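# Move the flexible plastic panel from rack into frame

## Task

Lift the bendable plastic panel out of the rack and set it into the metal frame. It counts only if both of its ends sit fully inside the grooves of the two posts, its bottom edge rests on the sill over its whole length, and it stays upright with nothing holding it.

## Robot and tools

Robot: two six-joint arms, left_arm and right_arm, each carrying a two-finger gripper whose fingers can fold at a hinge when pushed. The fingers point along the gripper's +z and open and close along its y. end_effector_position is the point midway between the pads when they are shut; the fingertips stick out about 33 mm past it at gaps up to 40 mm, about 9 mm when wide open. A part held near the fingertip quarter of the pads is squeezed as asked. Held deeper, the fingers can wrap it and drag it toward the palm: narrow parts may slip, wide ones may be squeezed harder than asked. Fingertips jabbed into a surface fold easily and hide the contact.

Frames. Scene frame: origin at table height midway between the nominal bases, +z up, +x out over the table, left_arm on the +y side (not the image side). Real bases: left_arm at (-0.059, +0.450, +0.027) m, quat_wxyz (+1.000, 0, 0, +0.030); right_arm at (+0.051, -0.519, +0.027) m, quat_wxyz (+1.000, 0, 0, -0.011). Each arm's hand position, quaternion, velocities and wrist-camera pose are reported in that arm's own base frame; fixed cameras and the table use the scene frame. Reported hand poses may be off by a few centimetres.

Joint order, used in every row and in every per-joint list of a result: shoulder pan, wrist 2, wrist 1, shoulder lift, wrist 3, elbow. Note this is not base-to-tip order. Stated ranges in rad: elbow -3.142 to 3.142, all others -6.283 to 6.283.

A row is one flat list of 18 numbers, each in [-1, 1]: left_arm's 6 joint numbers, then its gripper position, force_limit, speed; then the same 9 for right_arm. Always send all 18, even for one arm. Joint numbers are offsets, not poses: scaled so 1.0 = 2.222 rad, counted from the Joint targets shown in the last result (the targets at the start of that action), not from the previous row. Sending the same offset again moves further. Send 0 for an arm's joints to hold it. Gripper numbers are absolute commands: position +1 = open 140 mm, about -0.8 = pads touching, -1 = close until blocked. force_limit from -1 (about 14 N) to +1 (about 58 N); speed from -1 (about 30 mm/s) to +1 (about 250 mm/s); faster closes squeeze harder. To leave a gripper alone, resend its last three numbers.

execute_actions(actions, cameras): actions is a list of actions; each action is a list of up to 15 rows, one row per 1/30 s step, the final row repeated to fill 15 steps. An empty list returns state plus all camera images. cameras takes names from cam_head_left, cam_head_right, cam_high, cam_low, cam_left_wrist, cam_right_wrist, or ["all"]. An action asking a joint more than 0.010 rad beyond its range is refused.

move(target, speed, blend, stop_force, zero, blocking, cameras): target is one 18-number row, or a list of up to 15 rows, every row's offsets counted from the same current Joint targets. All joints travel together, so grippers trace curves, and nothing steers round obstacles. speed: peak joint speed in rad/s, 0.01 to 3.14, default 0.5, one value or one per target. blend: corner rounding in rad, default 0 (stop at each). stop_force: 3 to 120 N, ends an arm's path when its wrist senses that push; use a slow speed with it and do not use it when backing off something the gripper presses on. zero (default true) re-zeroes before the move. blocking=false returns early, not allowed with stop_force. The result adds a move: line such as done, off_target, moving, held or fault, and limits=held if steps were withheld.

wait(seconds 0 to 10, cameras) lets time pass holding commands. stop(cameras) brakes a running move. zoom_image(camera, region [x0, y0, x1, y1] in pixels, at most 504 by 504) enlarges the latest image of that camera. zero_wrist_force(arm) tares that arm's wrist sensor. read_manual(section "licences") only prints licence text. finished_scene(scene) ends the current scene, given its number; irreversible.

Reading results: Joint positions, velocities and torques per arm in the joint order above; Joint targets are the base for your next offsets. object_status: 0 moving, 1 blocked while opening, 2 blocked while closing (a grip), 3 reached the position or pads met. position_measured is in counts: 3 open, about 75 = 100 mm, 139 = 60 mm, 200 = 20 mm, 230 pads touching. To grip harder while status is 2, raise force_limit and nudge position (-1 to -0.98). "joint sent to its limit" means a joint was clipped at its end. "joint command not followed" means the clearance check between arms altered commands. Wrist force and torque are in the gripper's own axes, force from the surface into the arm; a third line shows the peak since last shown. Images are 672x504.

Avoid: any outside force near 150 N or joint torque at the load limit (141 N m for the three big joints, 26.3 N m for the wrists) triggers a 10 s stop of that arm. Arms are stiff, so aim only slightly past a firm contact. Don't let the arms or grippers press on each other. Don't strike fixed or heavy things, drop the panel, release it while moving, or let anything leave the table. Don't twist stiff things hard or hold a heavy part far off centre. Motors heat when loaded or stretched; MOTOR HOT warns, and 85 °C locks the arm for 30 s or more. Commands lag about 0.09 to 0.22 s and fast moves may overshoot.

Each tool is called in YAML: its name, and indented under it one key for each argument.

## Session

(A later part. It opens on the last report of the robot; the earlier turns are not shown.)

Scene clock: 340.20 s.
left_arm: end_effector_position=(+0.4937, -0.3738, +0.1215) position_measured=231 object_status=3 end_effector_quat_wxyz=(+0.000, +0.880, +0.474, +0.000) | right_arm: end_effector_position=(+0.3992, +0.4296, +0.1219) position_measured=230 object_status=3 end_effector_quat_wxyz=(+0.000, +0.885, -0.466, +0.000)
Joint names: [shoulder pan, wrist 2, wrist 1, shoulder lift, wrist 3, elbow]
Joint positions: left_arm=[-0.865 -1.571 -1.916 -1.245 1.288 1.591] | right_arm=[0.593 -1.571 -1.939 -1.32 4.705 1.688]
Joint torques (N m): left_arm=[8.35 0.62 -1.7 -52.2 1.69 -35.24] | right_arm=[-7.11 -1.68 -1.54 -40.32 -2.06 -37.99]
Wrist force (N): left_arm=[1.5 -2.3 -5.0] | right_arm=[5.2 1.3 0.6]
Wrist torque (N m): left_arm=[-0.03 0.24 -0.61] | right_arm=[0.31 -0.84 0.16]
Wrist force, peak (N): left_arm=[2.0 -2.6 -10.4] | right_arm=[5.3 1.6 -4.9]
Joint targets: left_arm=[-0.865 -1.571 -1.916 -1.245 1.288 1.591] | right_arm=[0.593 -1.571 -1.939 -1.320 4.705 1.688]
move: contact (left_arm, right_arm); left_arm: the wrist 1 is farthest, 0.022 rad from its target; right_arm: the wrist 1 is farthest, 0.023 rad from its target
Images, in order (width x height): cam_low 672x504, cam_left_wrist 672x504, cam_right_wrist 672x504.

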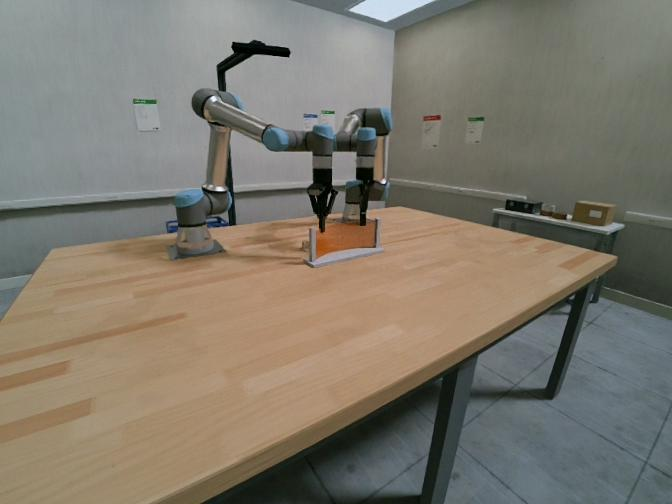

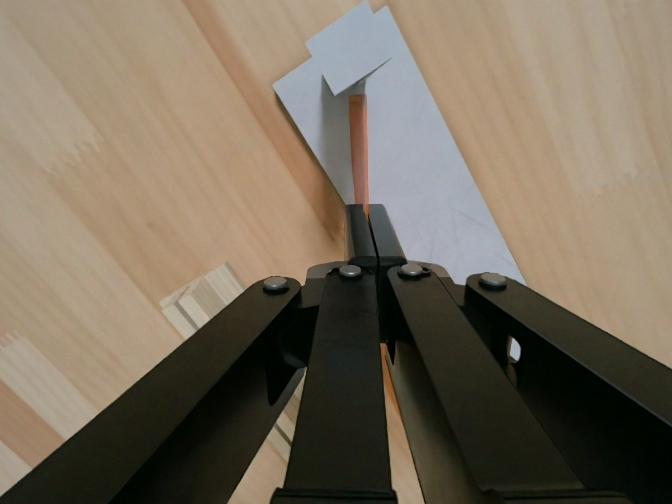

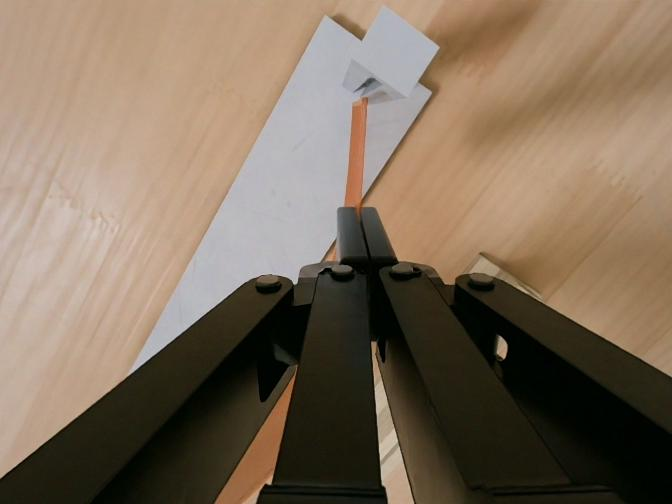

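move:
  target: [-0.0011,0.0067,-0.0070,-0.0023,-0.0323,0.0029,-1,0,-1,-0.0016,-0.0022,-0.0041,-0.0015,0.0301,0.0019,-1,0,-1]
  speed: 0.05
  cameras: ["cam_left_wrist", "cam_right_wrist", "cam_low"]

zoom_image:
  camera: "cam_left_wrist"
  region: [300, 0, 420, 120]

zoom_image:
  camera: "cam_right_wrist"
  region: [330, 0, 450, 120]

zoom_image:
  camera: "cam_low"
  region: [300, 205, 390, 270]

Scene clock: 374.17 s.
left_arm: end_effector_position=(+0.4977, -0.3737, +0.1231) position_measured=231 object_status=3 end_effector_quat_wxyz=(+0.006, +0.863, +0.504, +0.009) | right_arm: end_effector_position=(+0.4024, +0.4275, +0.1227) position_measured=230 object_status=3 end_effector_quat_wxyz=(-0.003, +0.868, -0.497, +0.004)
Joint names: [shoulder pan, wrist 2, wrist 1, shoulder lift, wrist 3, elbow]
Joint positions: left_arm=[-0.867 -1.556 -1.932 -1.251 1.217 1.597] | right_arm=[0.589 -1.576 -1.948 -1.323 4.771 1.693]
Joint torques (N m): left_arm=[-8.49 1.54 -4.49 -53.66 -1.13 -12.87] | right_arm=[-8.57 -1.85 -5.31 -41.92 1.61 -12.66]
Wrist force (N): left_arm=[0.5 -2.1 -1.7] | right_arm=[5.6 1.3 3.8]
Wrist torque (N m): left_arm=[-0.05 0.29 -0.46] | right_arm=[0.37 -0.88 0.00]
Wrist force, peak (N): left_arm=[1.1 -2.5 -5.3] | right_arm=[5.5 1.4 3.9]
Joint targets: left_arm=[-0.868 -1.556 -1.932 -1.251 1.216 1.597] | right_arm=[0.589 -1.576 -1.949 -1.323 4.772 1.693]
move: done
Images, in order (width x height): cam_low 672x504, cam_left_wrist 672x504, cam_right_wrist 672x504.

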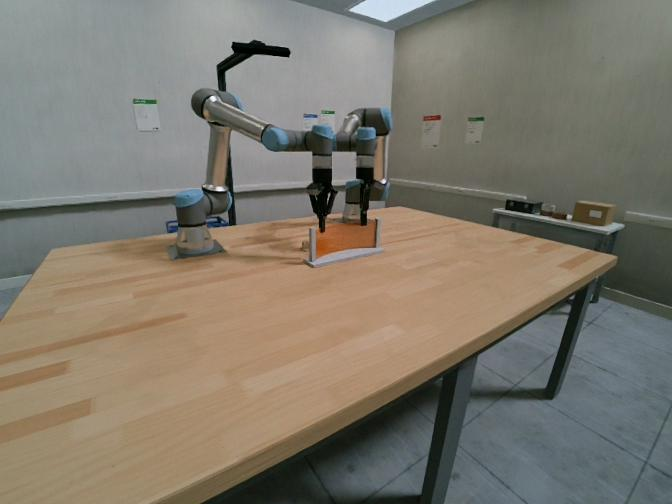

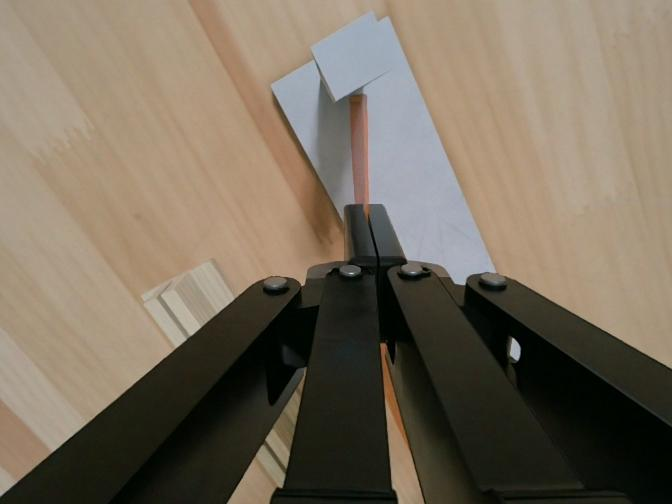

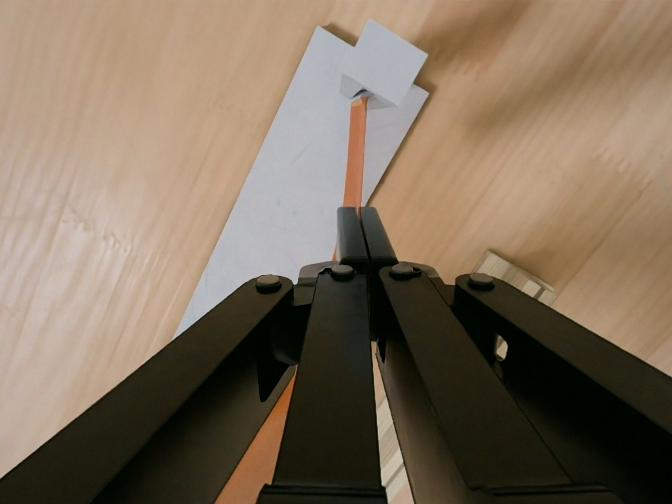

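Scaled by 4.200 from the camera's 672x504 image, which has a finer 960x720 frame.

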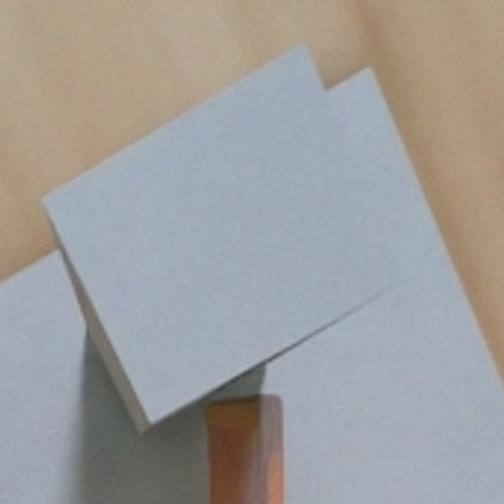

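Scaled by 4.200 from the camera's 672x504 image, which has a finer 960x720 frame.

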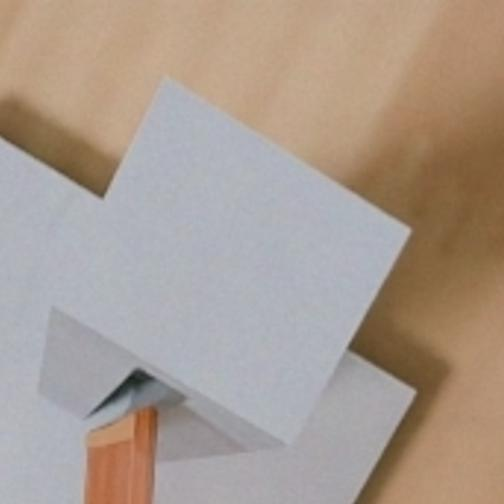

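Scaled by 5.600 from the camera's 672x504 image, which has a finer 960x720 frame.

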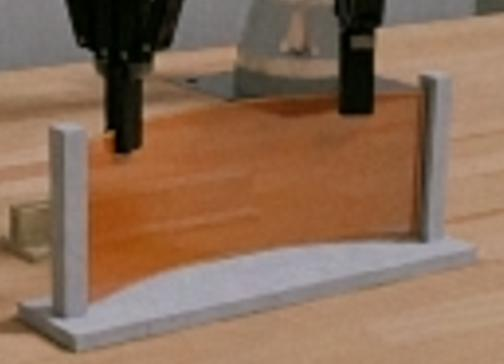

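move:
  target: [0.0039,0,0.0013,0.0036,-0.0368,-0.0041,-1,0,-1,-0.0025,0,0.0012,0.0027,0.0377,-0.0040,-1,0,-1]
  speed: 0.08
  stop_force: 12
  cameras: ["cam_left_wrist", "cam_right_wrist"]

zoom_image:
  camera: "cam_left_wrist"
  region: [300, 0, 420, 120]

zoom_image:
  camera: "cam_right_wrist"
  region: [310, 0, 430, 120]

Scene clock: 392.27 s.
left_arm: end_effector_position=(+0.5028, -0.3715, +0.1223) position_measured=231 object_status=3 end_effector_quat_wxyz=(+0.005, +0.840, +0.543, +0.008) | right_arm: end_effector_position=(+0.4073, +0.4269, +0.1232) position_measured=230 object_status=3 end_effector_quat_wxyz=(-0.003, +0.844, -0.536, +0.004)
Joint names: [shoulder pan, wrist 2, wrist 1, shoulder lift, wrist 3, elbow]
Joint positions: left_arm=[-0.859 -1.556 -1.929 -1.243 1.135 1.588] | right_arm=[0.584 -1.576 -1.946 -1.317 4.856 1.684]
Joint torques (N m): left_arm=[11.28 0.73 -1.62 -28.36 -1.39 -36.12] | right_arm=[-9.05 -1.3 -1.75 -29.19 1.66 -38.22]
Wrist force (N): left_arm=[-0.6 -1.8 -2.6] | right_arm=[4.9 0.9 4.6]
Wrist torque (N m): left_arm=[-0.11 0.29 -0.41] | right_arm=[0.41 -0.80 -0.06]
Wrist force, peak (N): left_arm=[-0.2 -2.0 -2.8] | right_arm=[5.8 1.2 4.1]
Joint targets: left_arm=[-0.859 -1.556 -1.929 -1.243 1.135 1.588] | right_arm=[0.584 -1.576 -1.946 -1.317 4.856 1.684]
move: done
Images, in order (width x height): cam_left_wrist 672x504, cam_right_wrist 672x504.

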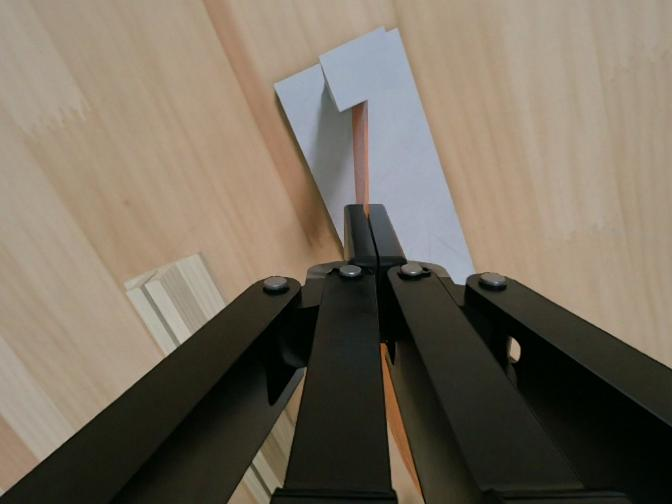

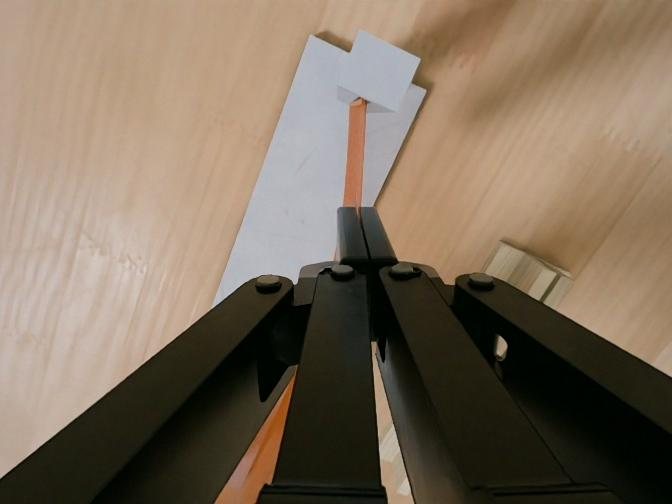

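Scaled by 4.200 from the camera's 672x504 image, which has a finer 960x720 frame.

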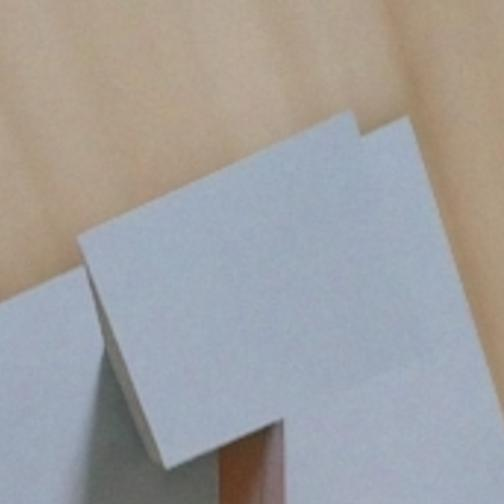

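Scaled by 4.200 from the camera's 672x504 image, which has a finer 960x720 frame.

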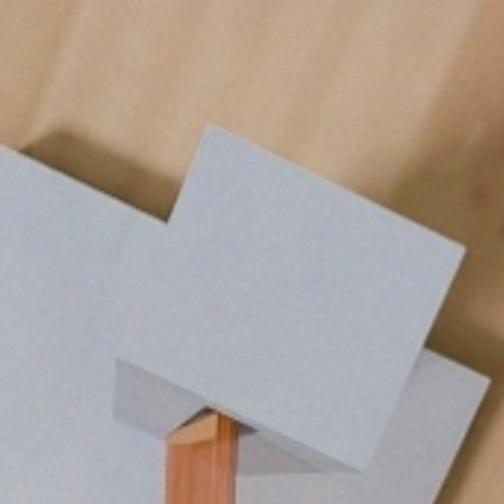

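move:
  target: [0.0039,0,0.0016,0.0042,-0.0411,-0.0058,-1,0,-1,-0.0029,0,0.0009,0.0029,0.0421,-0.0038,-1,0,-1]
  speed: 0.08
  stop_force: 10
  cameras: ["cam_left_wrist", "cam_right_wrist", "cam_low", "cam_high"]

zoom_image:
  camera: "cam_left_wrist"
  region: [300, 0, 420, 120]

zoom_image:
  camera: "cam_right_wrist"
  region: [310, 0, 430, 120]

zoom_image:
  camera: "cam_low"
  region: [300, 205, 390, 270]

Scene clock: 407.67 s.
left_arm: end_effector_position=(+0.5088, -0.3703, +0.1223) position_measured=231 object_status=3 end_effector_quat_wxyz=(+0.006, +0.811, +0.584, +0.008) | right_arm: end_effector_position=(+0.4125, +0.4259, +0.1232) position_measured=230 object_status=3 end_effector_quat_wxyz=(-0.003, +0.817, -0.577, +0.004)
Joint names: [shoulder pan, wrist 2, wrist 1, shoulder lift, wrist 3, elbow]
Joint positions: left_arm=[-0.85 -1.556 -1.925 -1.233 1.043 1.575] | right_arm=[0.577 -1.576 -1.944 -1.311 4.949 1.675]
Joint torques (N m): left_arm=[10.96 -0.5 -1.62 -29.46 -1.44 -35.42] | right_arm=[-9.18 -0.12 -1.62 -29.19 1.66 -38.35]
Wrist force (N): left_arm=[-1.6 -1.5 -2.6] | right_arm=[4.0 0.4 4.2]
Wrist torque (N m): left_arm=[-0.04 0.25 -0.36] | right_arm=[0.40 -0.85 -0.07]
Wrist force, peak (N): left_arm=[-1.7 -1.7 -2.8] | right_arm=[5.1 0.8 4.6]
Joint targets: left_arm=[-0.850 -1.556 -1.925 -1.233 1.043 1.575] | right_arm=[0.577 -1.576 -1.944 -1.311 4.949 1.675]
move: done
Images, in order (width x height): cam_high 672x504, cam_low 672x504, cam_left_wrist 672x504, cam_right_wrist 672x504.

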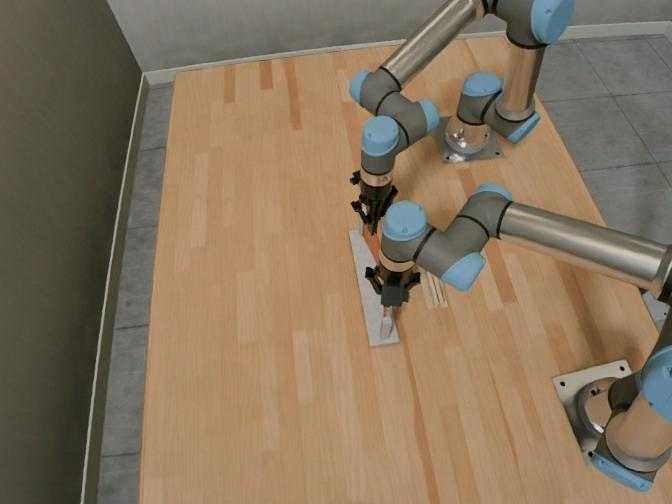

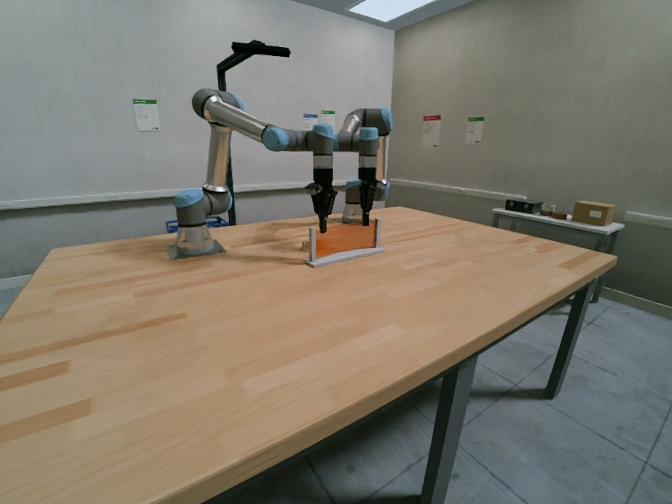

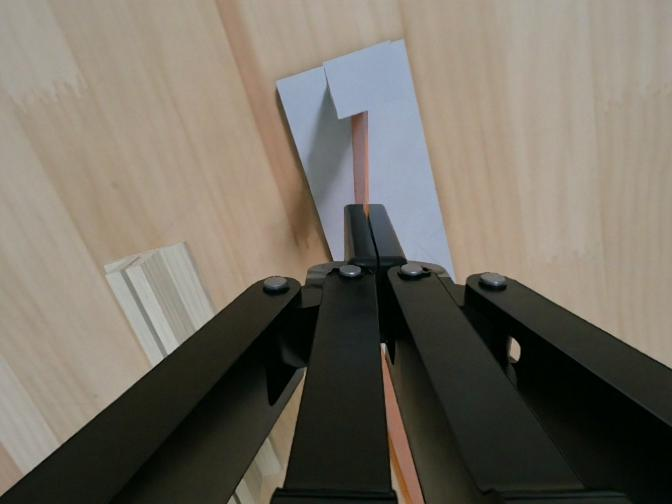

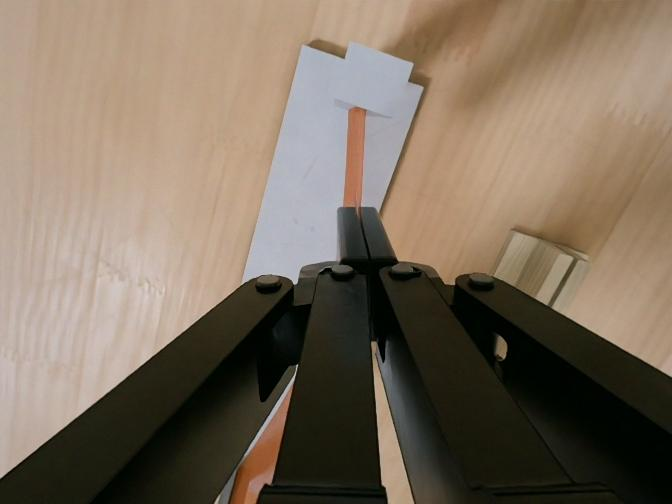

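Scaled by 4.200 from the camera's 672x504 image, which has a finer 960x720 frame.

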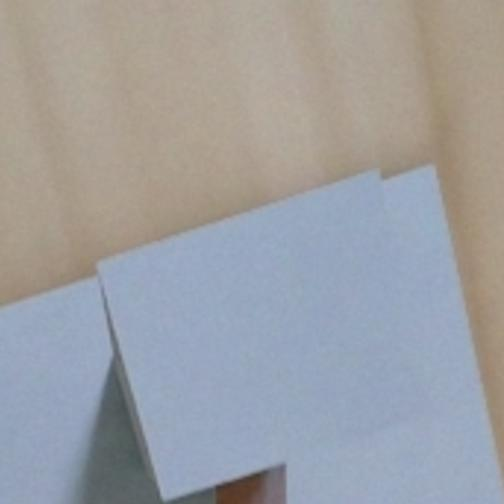

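Scaled by 4.200 from the camera's 672x504 image, which has a finer 960x720 frame.

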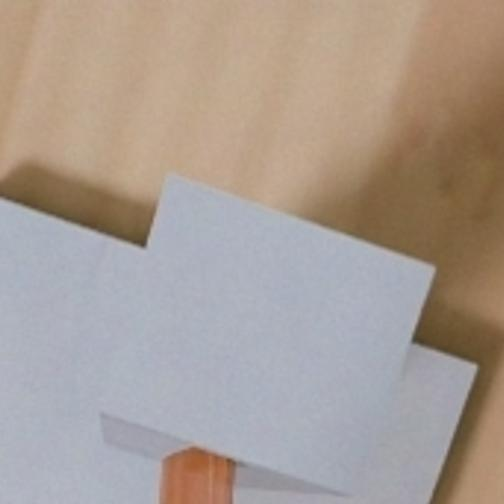

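Scaled by 5.600 from the camera's 672x504 image, which has a finer 960x720 frame.

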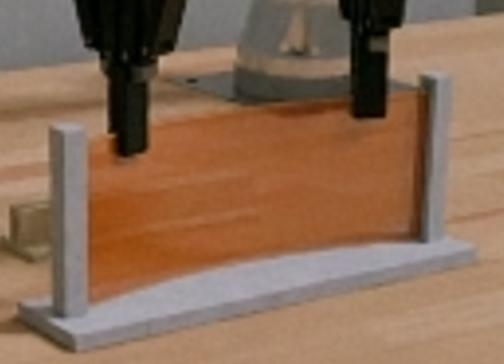

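move:
  target:
    - [0.00338,0,0.00154,0.004004,-0.041625,-0.005546,-1,0,-1,-0.002742,0,0.001009,0.003367,0.042263,-0.004376,-1,0,-1]
    - [0.00655,0,0.00326,0.008359,-0.083459,-0.011619,-1,0,-1,-0.005187,0,0.002188,0.007156,0.084822,-0.009344,-1,0,-1]
  speed: 0.1
  stop_force: 10
  blend: 0.01
  cameras: ["cam_left_wrist","cam_right_wrist","cam_low"]

Scene clock: 431.67 s.
left_arm: end_effector_position=(+0.5197, -0.3691, +0.1223) position_measured=231 object_status=3 end_effector_quat_wxyz=(+0.006, +0.749, +0.662, +0.008) | right_arm: end_effector_position=(+0.4234, +0.4249, +0.1232) position_measured=230 object_status=3 end_effector_quat_wxyz=(-0.003, +0.755, -0.656, +0.004)
Joint names: [shoulder pan, wrist 2, wrist 1, shoulder lift, wrist 3, elbow]
Joint positions: left_arm=[-0.836 -1.556 -1.918 -1.215 0.858 1.549] | right_arm=[0.566 -1.576 -1.939 -1.295 5.138 1.655]
Joint torques (N m): left_arm=[11.45 -0.55 -1.23 -30.71 -1.47 -36.7] | right_arm=[-9.89 1.46 -1.35 -29.38 1.82 -38.53]
Wrist force (N): left_arm=[-2.2 -1.8 -2.6] | right_arm=[3.1 0.6 4.2]
Wrist torque (N m): left_arm=[-0.09 0.14 -0.24] | right_arm=[0.49 -0.97 -0.21]
Wrist force, peak (N): left_arm=[-2.6 -1.7 -2.8] | right_arm=[4.4 0.3 4.6]
Joint targets: left_arm=[-0.836 -1.556 -1.918 -1.215 0.858 1.549] | right_arm=[0.566 -1.576 -1.939 -1.295 5.138 1.655]
move: done
Images, in order (width x height): cam_low 672x504, cam_left_wrist 672x504, cam_right_wrist 672x504.

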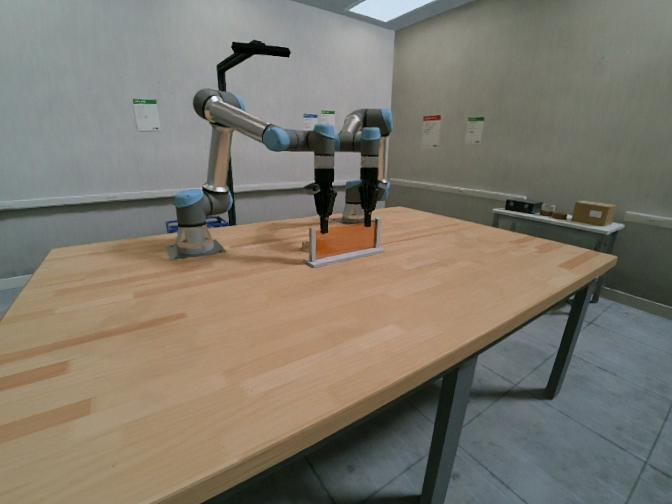

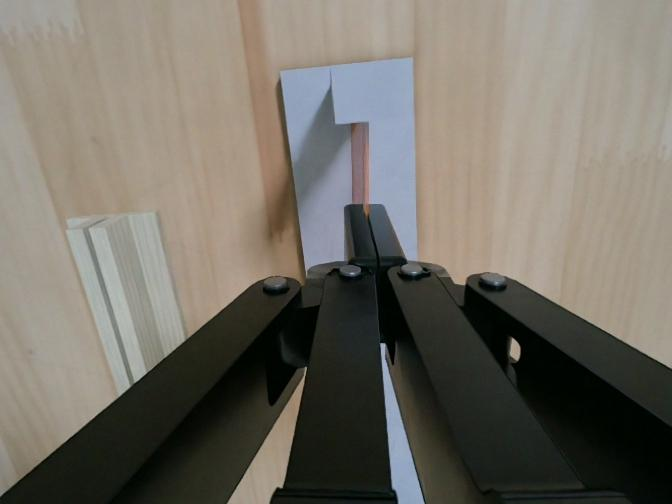

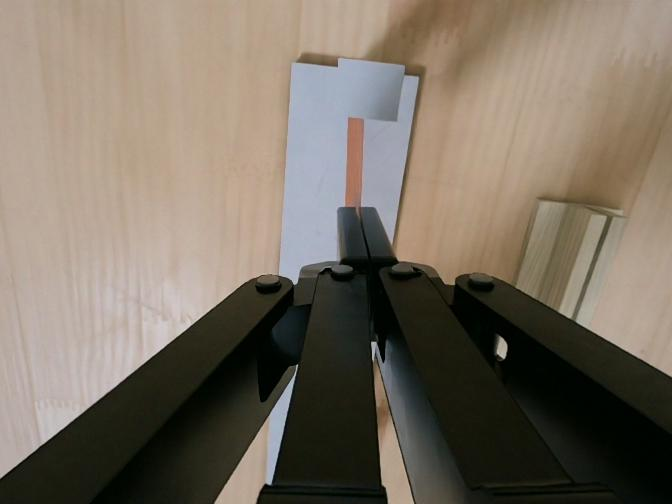

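zoom_image:
  camera: "cam_left_wrist"
  region: [300, 20, 420, 220]

zoom_image:
  camera: "cam_right_wrist"
  region: [300, 20, 420, 220]

zoom_image:
  camera: "cam_low"
  region: [290, 200, 400, 275]

Scaled by 2.520 from the camera's 672x504 image, which has a finer 960x720 frame.

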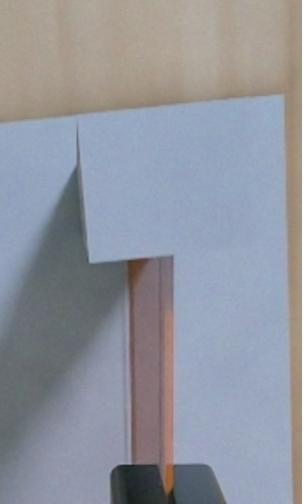

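Scaled by 2.520 from the camera's 672x504 image, which has a finer 960x720 frame.

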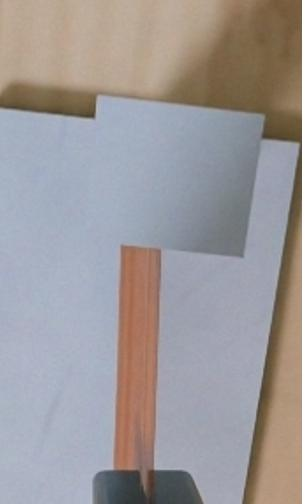

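Scaled by 4.582 from the camera's 672x504 image, which has a finer 960x720 frame.

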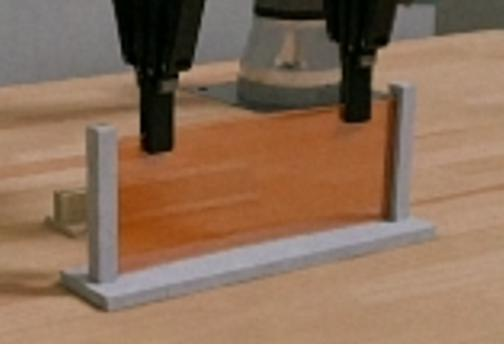

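move:
  target:
    - [0.002976,0,0.001842,0.004552,-0.042029,-0.006395,-1,0,-1,-0.002207,0,0.001288,0.004017,0.042797,-0.005306,-1,0,-1]
    - [0.002976,0,-0.000838,0.005419,-0.042029,-0.004581,-1,0,-1,-0.002207,0,-0.001471,0.004953,0.042797,-0.003482,-1,0,-1]
  speed: [0.1, 0.01]
  stop_force: 5
  cameras: ["cam_left_wrist","cam_right_wrist","cam_low"]

Scene clock: 445.10 s.
left_arm: end_effector_position=(+0.5253, -0.3690, +0.1213) position_measured=231 object_status=3 end_effector_quat_wxyz=(+0.007, +0.715, +0.699, +0.007) | right_arm: end_effector_position=(+0.4290, +0.4250, +0.1219) position_measured=230 object_status=3 end_effector_quat_wxyz=(-0.004, +0.721, -0.693, +0.003)
Joint names: [shoulder pan, wrist 2, wrist 1, shoulder lift, wrist 3, elbow]
Joint positions: left_arm=[-0.829 -1.556 -1.917 -1.204 0.765 1.537] | right_arm=[0.561 -1.576 -1.94 -1.285 5.232 1.645]
Joint torques (N m): left_arm=[9.37 -0.56 -1.34 -51.61 1.1 -33.85] | right_arm=[-8.06 0.85 -1.19 -40.09 -1.49 -36.28]
Wrist force (N): left_arm=[-2.2 -2.6 -7.3] | right_arm=[4.5 0.7 -1.8]
Wrist torque (N m): left_arm=[-0.06 0.19 -0.20] | right_arm=[0.48 -1.05 -0.26]
Wrist force, peak (N): left_arm=[-3.2 -2.6 -9.8] | right_arm=[5.0 0.5 -2.8]
Joint targets: left_arm=[-0.829 -1.556 -1.917 -1.204 0.765 1.537] | right_arm=[0.561 -1.576 -1.940 -1.285 5.232 1.645]
move: contact (left_arm, right_arm); path passed 1 of 2 targets
Images, in order (width x height): cam_low 672x504, cam_left_wrist 672x504, cam_right_wrist 672x504.

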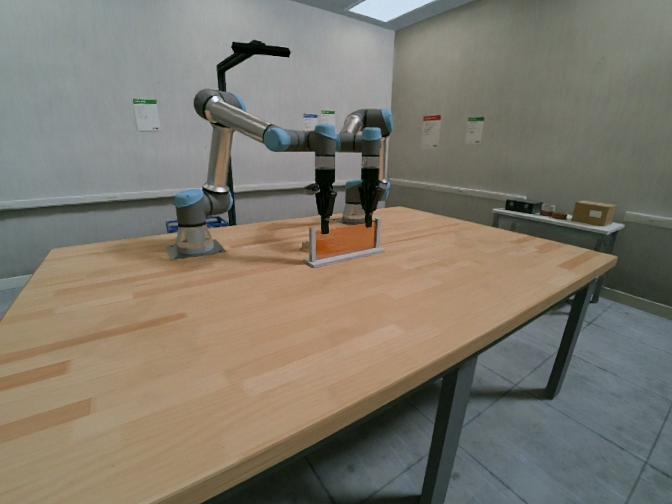

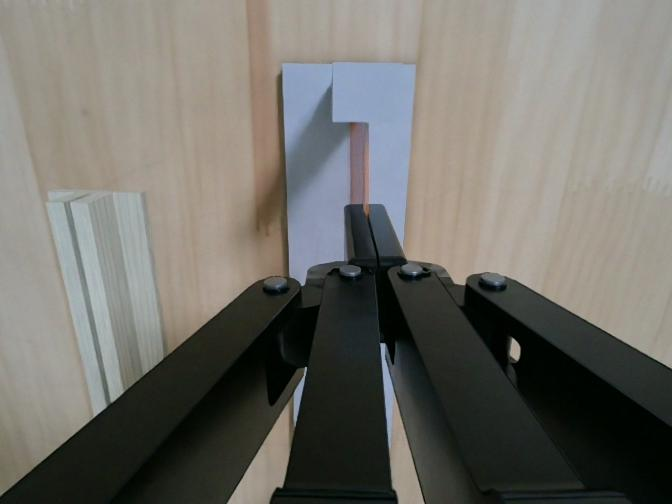

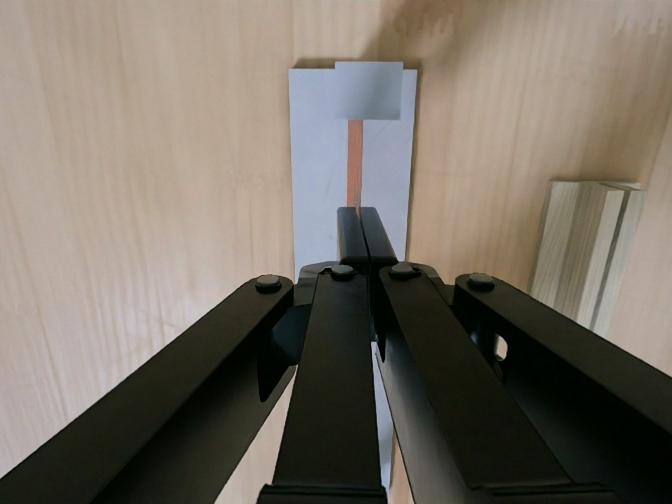

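execute_actions:
  actions:
    - [[0,0,0,0,0,0,-0.5,0,-1,0,0,0,0,0,0,-0.5,0,-1]]
    - [[0,0,0,0,0,0,-0.5,0,-1,0,0,0,0,0,0,-0.5,0,-1]]
  cameras: ["cam_left_wrist","cam_right_wrist","cam_low"]

zoom_image:
  camera: "cam_low"
  region: [290, 200, 400, 275]

zoom_image:
  camera: "cam_left_wrist"
  region: [260, 40, 440, 220]

zoom_image:
  camera: "cam_right_wrist"
  region: [260, 40, 440, 220]

Scene clock: 448.57 s.
left_arm: end_effector_position=(+0.5253, -0.3690, +0.1213) position_measured=192 object_status=3 end_effector_quat_wxyz=(+0.007, +0.715, +0.699, +0.007) | right_arm: end_effector_position=(+0.4290, +0.4250, +0.1219) position_measured=192 object_status=3 end_effector_quat_wxyz=(-0.004, +0.721, -0.693, +0.003)
Joint names: [shoulder pan, wrist 2, wrist 1, shoulder lift, wrist 3, elbow]
Joint positions: left_arm=[-0.829 -1.556 -1.917 -1.204 0.765 1.537] | right_arm=[0.561 -1.576 -1.94 -1.285 5.232 1.645]
Joint torques (N m): left_arm=[1.41 -0.73 -3.56 -52.19 1.06 -33.12] | right_arm=[-3.68 0.85 -2.3 -40 -1.5 -36.33]
Wrist force (N): left_arm=[-1.3 -1.2 -2.2] | right_arm=[4.4 0.7 3.5]
Wrist torque (N m): left_arm=[-0.14 0.25 -0.19] | right_arm=[0.42 -1.07 -0.29]
Wrist force, peak (N): left_arm=[-2.6 -2.9 -7.4] | right_arm=[4.5 1.1 3.6]
Joint targets: left_arm=[-0.829 -1.556 -1.917 -1.204 0.765 1.537] | right_arm=[0.561 -1.576 -1.940 -1.285 5.232 1.645]
Step readings (joint positions of left_arm | right_arm):
0: [-0.829 -1.556 -1.917 -1.204 0.765 1.537] | [0.561 -1.576 -1.940 -1.285 5.232 1.645]
1: [-0.829 -1.556 -1.917 -1.204 0.765 1.537] | [0.561 -1.576 -1.940 -1.285 5.232 1.645]
2: [-0.829 -1.556 -1.917 -1.204 0.765 1.537] | [0.561 -1.576 -1.940 -1.285 5.232 1.645]
4: [-0.829 -1.556 -1.917 -1.204 0.765 1.537] | [0.561 -1.576 -1.940 -1.285 5.232 1.645]
8: [-0.829 -1.556 -1.917 -1.204 0.765 1.537] | [0.561 -1.576 -1.940 -1.285 5.232 1.645]
15: [-0.829 -1.556 -1.917 -1.204 0.765 1.537] | [0.561 -1.576 -1.940 -1.285 5.232 1.645]
16: [-0.829 -1.556 -1.917 -1.204 0.765 1.537] | [0.561 -1.576 -1.940 -1.285 5.232 1.645]
17: [-0.829 -1.556 -1.917 -1.204 0.765 1.537] | [0.561 -1.576 -1.940 -1.285 5.232 1.645]
19: [-0.829 -1.556 -1.917 -1.204 0.765 1.537] | [0.561 -1.576 -1.940 -1.285 5.232 1.645]
23: [-0.829 -1.556 -1.917 -1.204 0.765 1.537] | [0.561 -1.576 -1.940 -1.285 5.232 1.645]
30: [-0.829 -1.556 -1.917 -1.204 0.765 1.537] | [0.561 -1.576 -1.940 -1.285 5.232 1.645]
Images, in order (width x height): cam_low 672x504, cam_left_wrist 672x504, cam_right_wrist 672x504.

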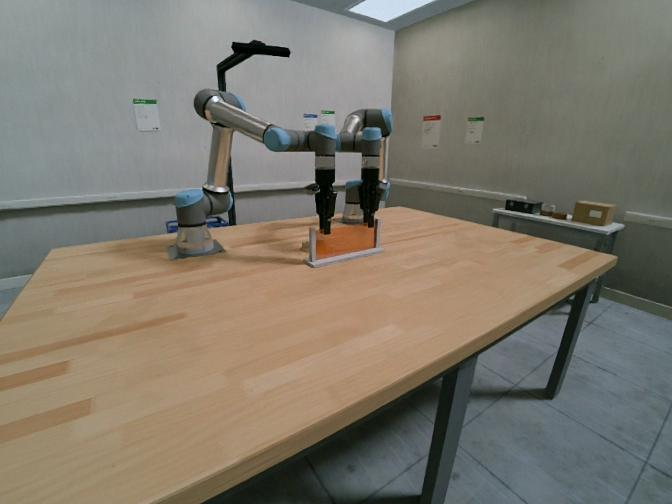

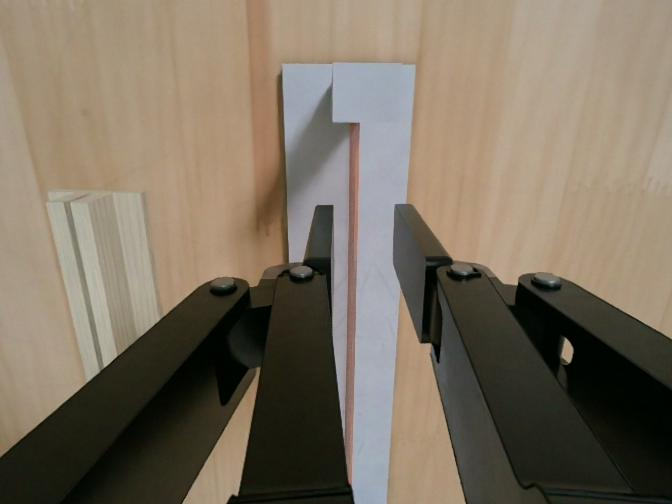

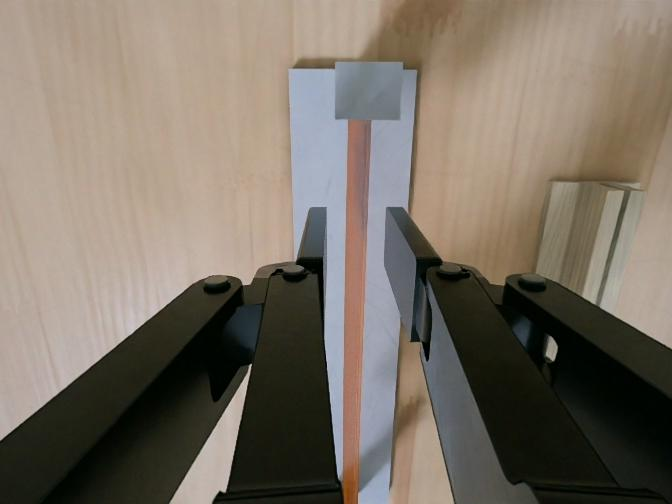

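Scaled by 4.582 from the camera's 672x504 image, which has a finer 960x720 frame.

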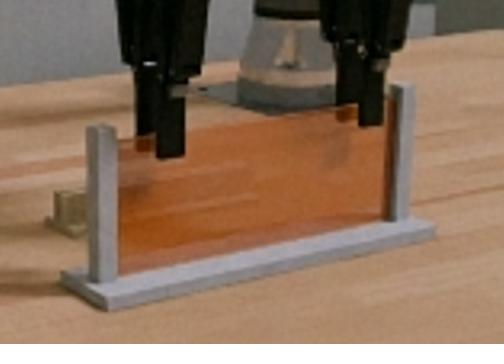

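Scaled by 2.800 from the camera's 672x504 image, which has a finer 960x720 frame.

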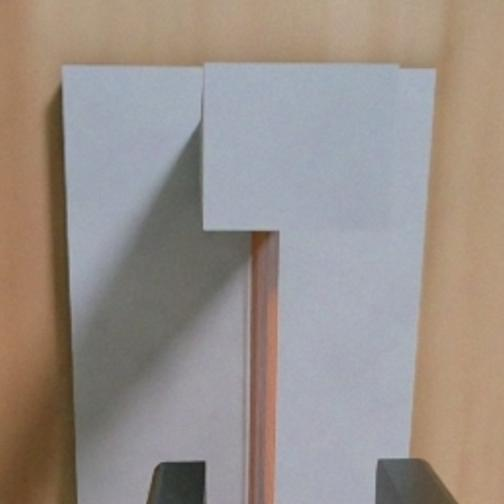

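Scaled by 2.800 from the camera's 672x504 image, which has a finer 960x720 frame.

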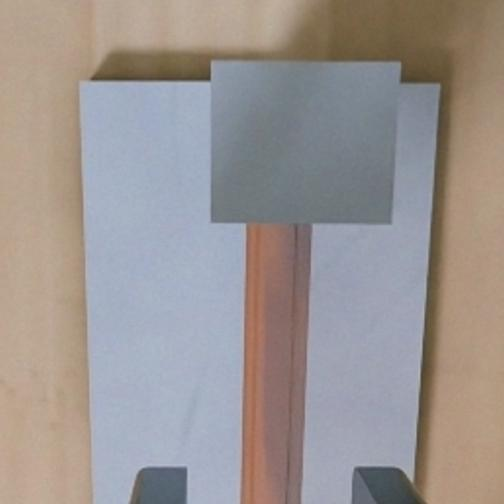

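move:
  target:
    - [0,0,0.02151,-0.00648,0,-0.01512,-0.5,0,-1,0,0,0.0221,-0.0068,0,-0.01503,-0.5,0,-1]
    - [0,0,0.08719,-0.02012,0,-0.06716,-0.5,0,-1,0,0,0.08879,-0.02174,0,-0.06679,-0.5,0,-1]
  speed: [0.15, 0.5]
  blend: 0.01
  cameras: ["cam_left_wrist","cam_right_wrist","cam_low","cam_high"]

zoom_image:
  camera: "cam_low"
  region: [290, 200, 400, 275]

zoom_image:
  camera: "cam_left_wrist"
  region: [260, 80, 440, 300]

zoom_image:
  camera: "cam_right_wrist"
  region: [260, 80, 440, 300]

Scene clock: 468.23 s.
left_arm: end_effector_position=(+0.5252, -0.3690, +0.2014) position_measured=192 object_status=3 end_effector_quat_wxyz=(+0.007, +0.715, +0.699, +0.007) | right_arm: end_effector_position=(+0.4289, +0.4250, +0.2014) position_measured=192 object_status=3 end_effector_quat_wxyz=(-0.003, +0.721, -0.693, +0.003)
Joint names: [shoulder pan, wrist 2, wrist 1, shoulder lift, wrist 3, elbow]
Joint positions: left_arm=[-0.829 -1.556 -1.723 -1.248 0.765 1.388] | right_arm=[0.561 -1.576 -1.743 -1.333 5.232 1.497]
Joint torques (N m): left_arm=[-1.89 -0.48 -1.38 -54.99 0.9 -36.97] | right_arm=[1.84 0.78 -1.28 -41.96 -1.42 -37.82]
Wrist force (N): left_arm=[-1.2 -1.5 -2.5] | right_arm=[3.8 0.8 3.5]
Wrist torque (N m): left_arm=[-0.19 0.21 -0.22] | right_arm=[0.44 -0.95 -0.28]
Wrist force, peak (N): left_arm=[-1.3 -1.3 -3.9] | right_arm=[4.4 1.0 4.6]
Joint targets: left_arm=[-0.829 -1.556 -1.723 -1.248 0.765 1.387] | right_arm=[0.561 -1.576 -1.742 -1.333 5.232 1.497]
move: done
Images, in order (width x height): cam_high 672x504, cam_low 672x504, cam_left_wrist 672x504, cam_right_wrist 672x504.

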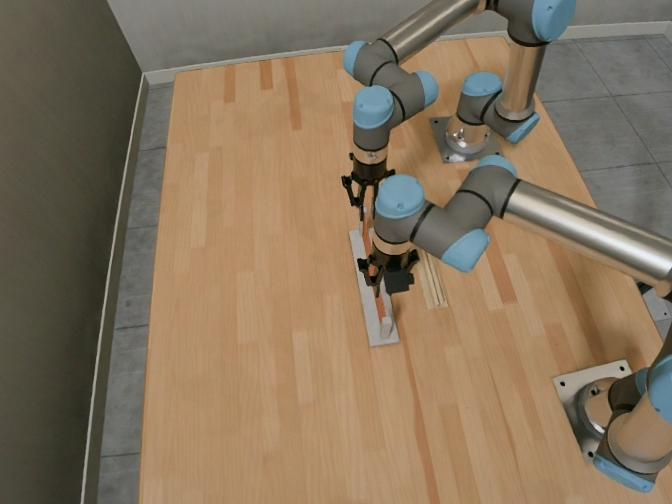

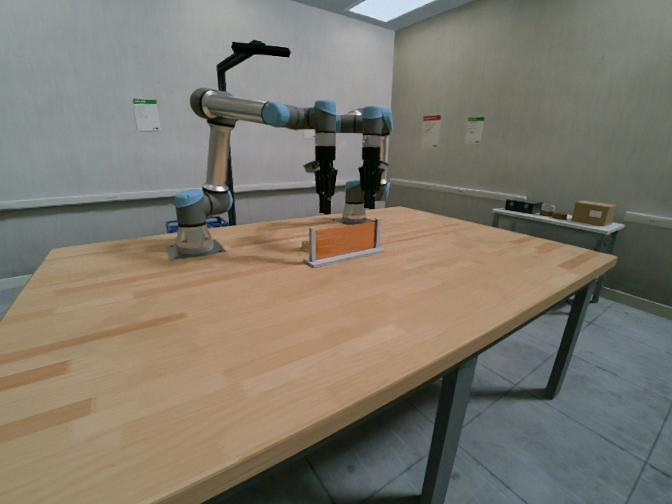

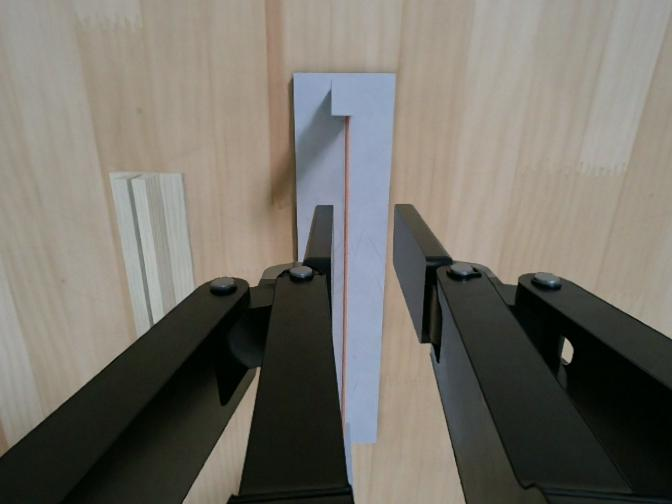

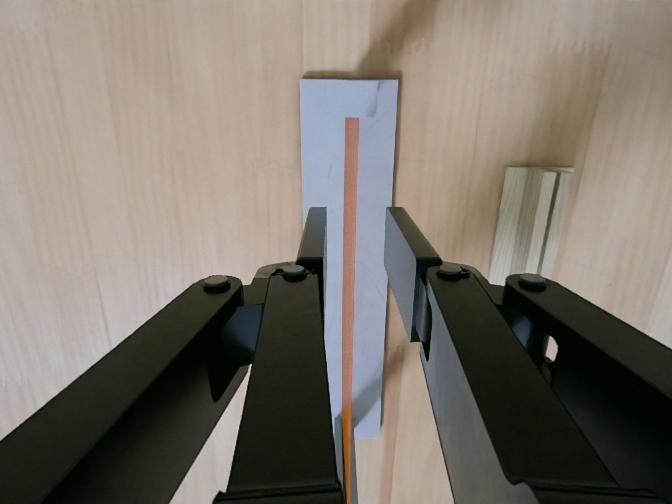

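Scaled by 4.582 from the camera's 672x504 image, which has a finer 960x720 frame.

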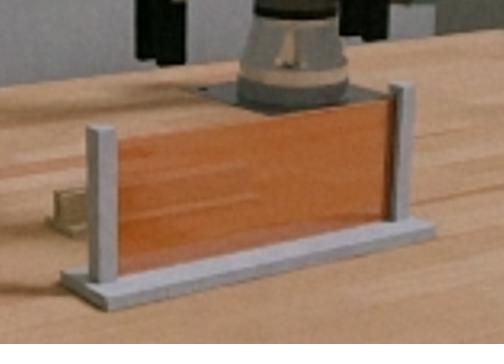

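Scaled by 2.291 from the camera's 672x504 image, which has a finer 960x720 frame.

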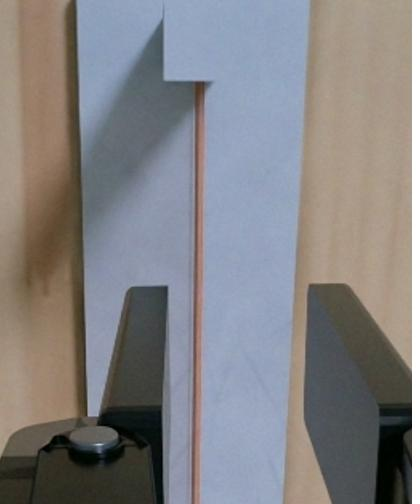

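Scaled by 2.291 from the camera's 672x504 image, which has a finer 960x720 frame.

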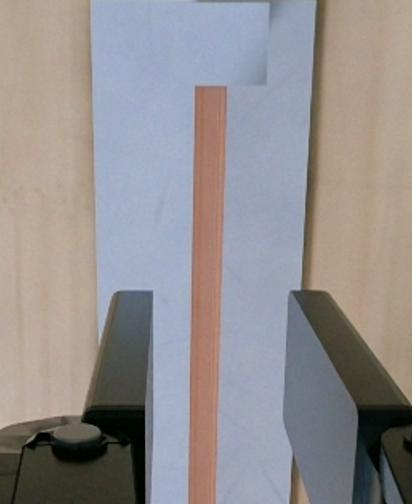

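zoom_image:
  camera: "cam_low"
  region: [300, 240, 350, 275]

zoom_image:
  camera: "cam_low"
  region: [340, 210, 390, 262]

Scaled by 10.080 from the camera's 672x504 image, which has a finer 960x720 frame.

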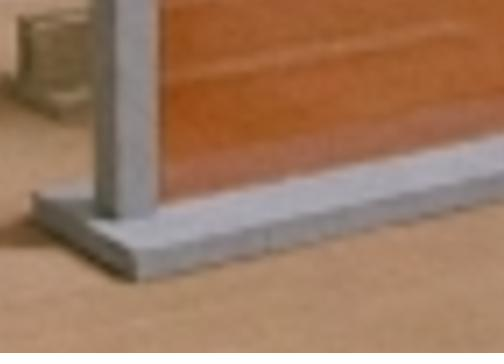

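Scaled by 9.692 from the camera's 672x504 image, which has a finer 960x720 frame.

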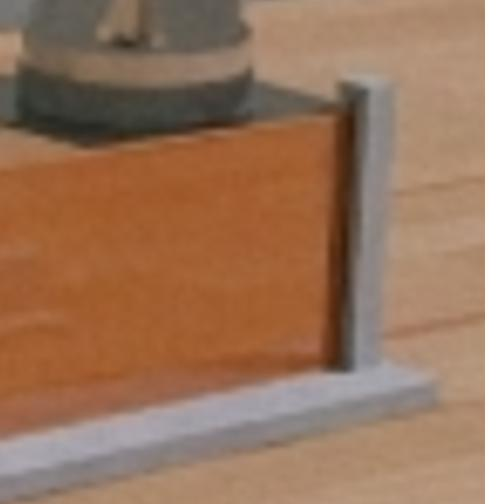

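finished_scene:
  scene: 1

The scene is finished: the task was done.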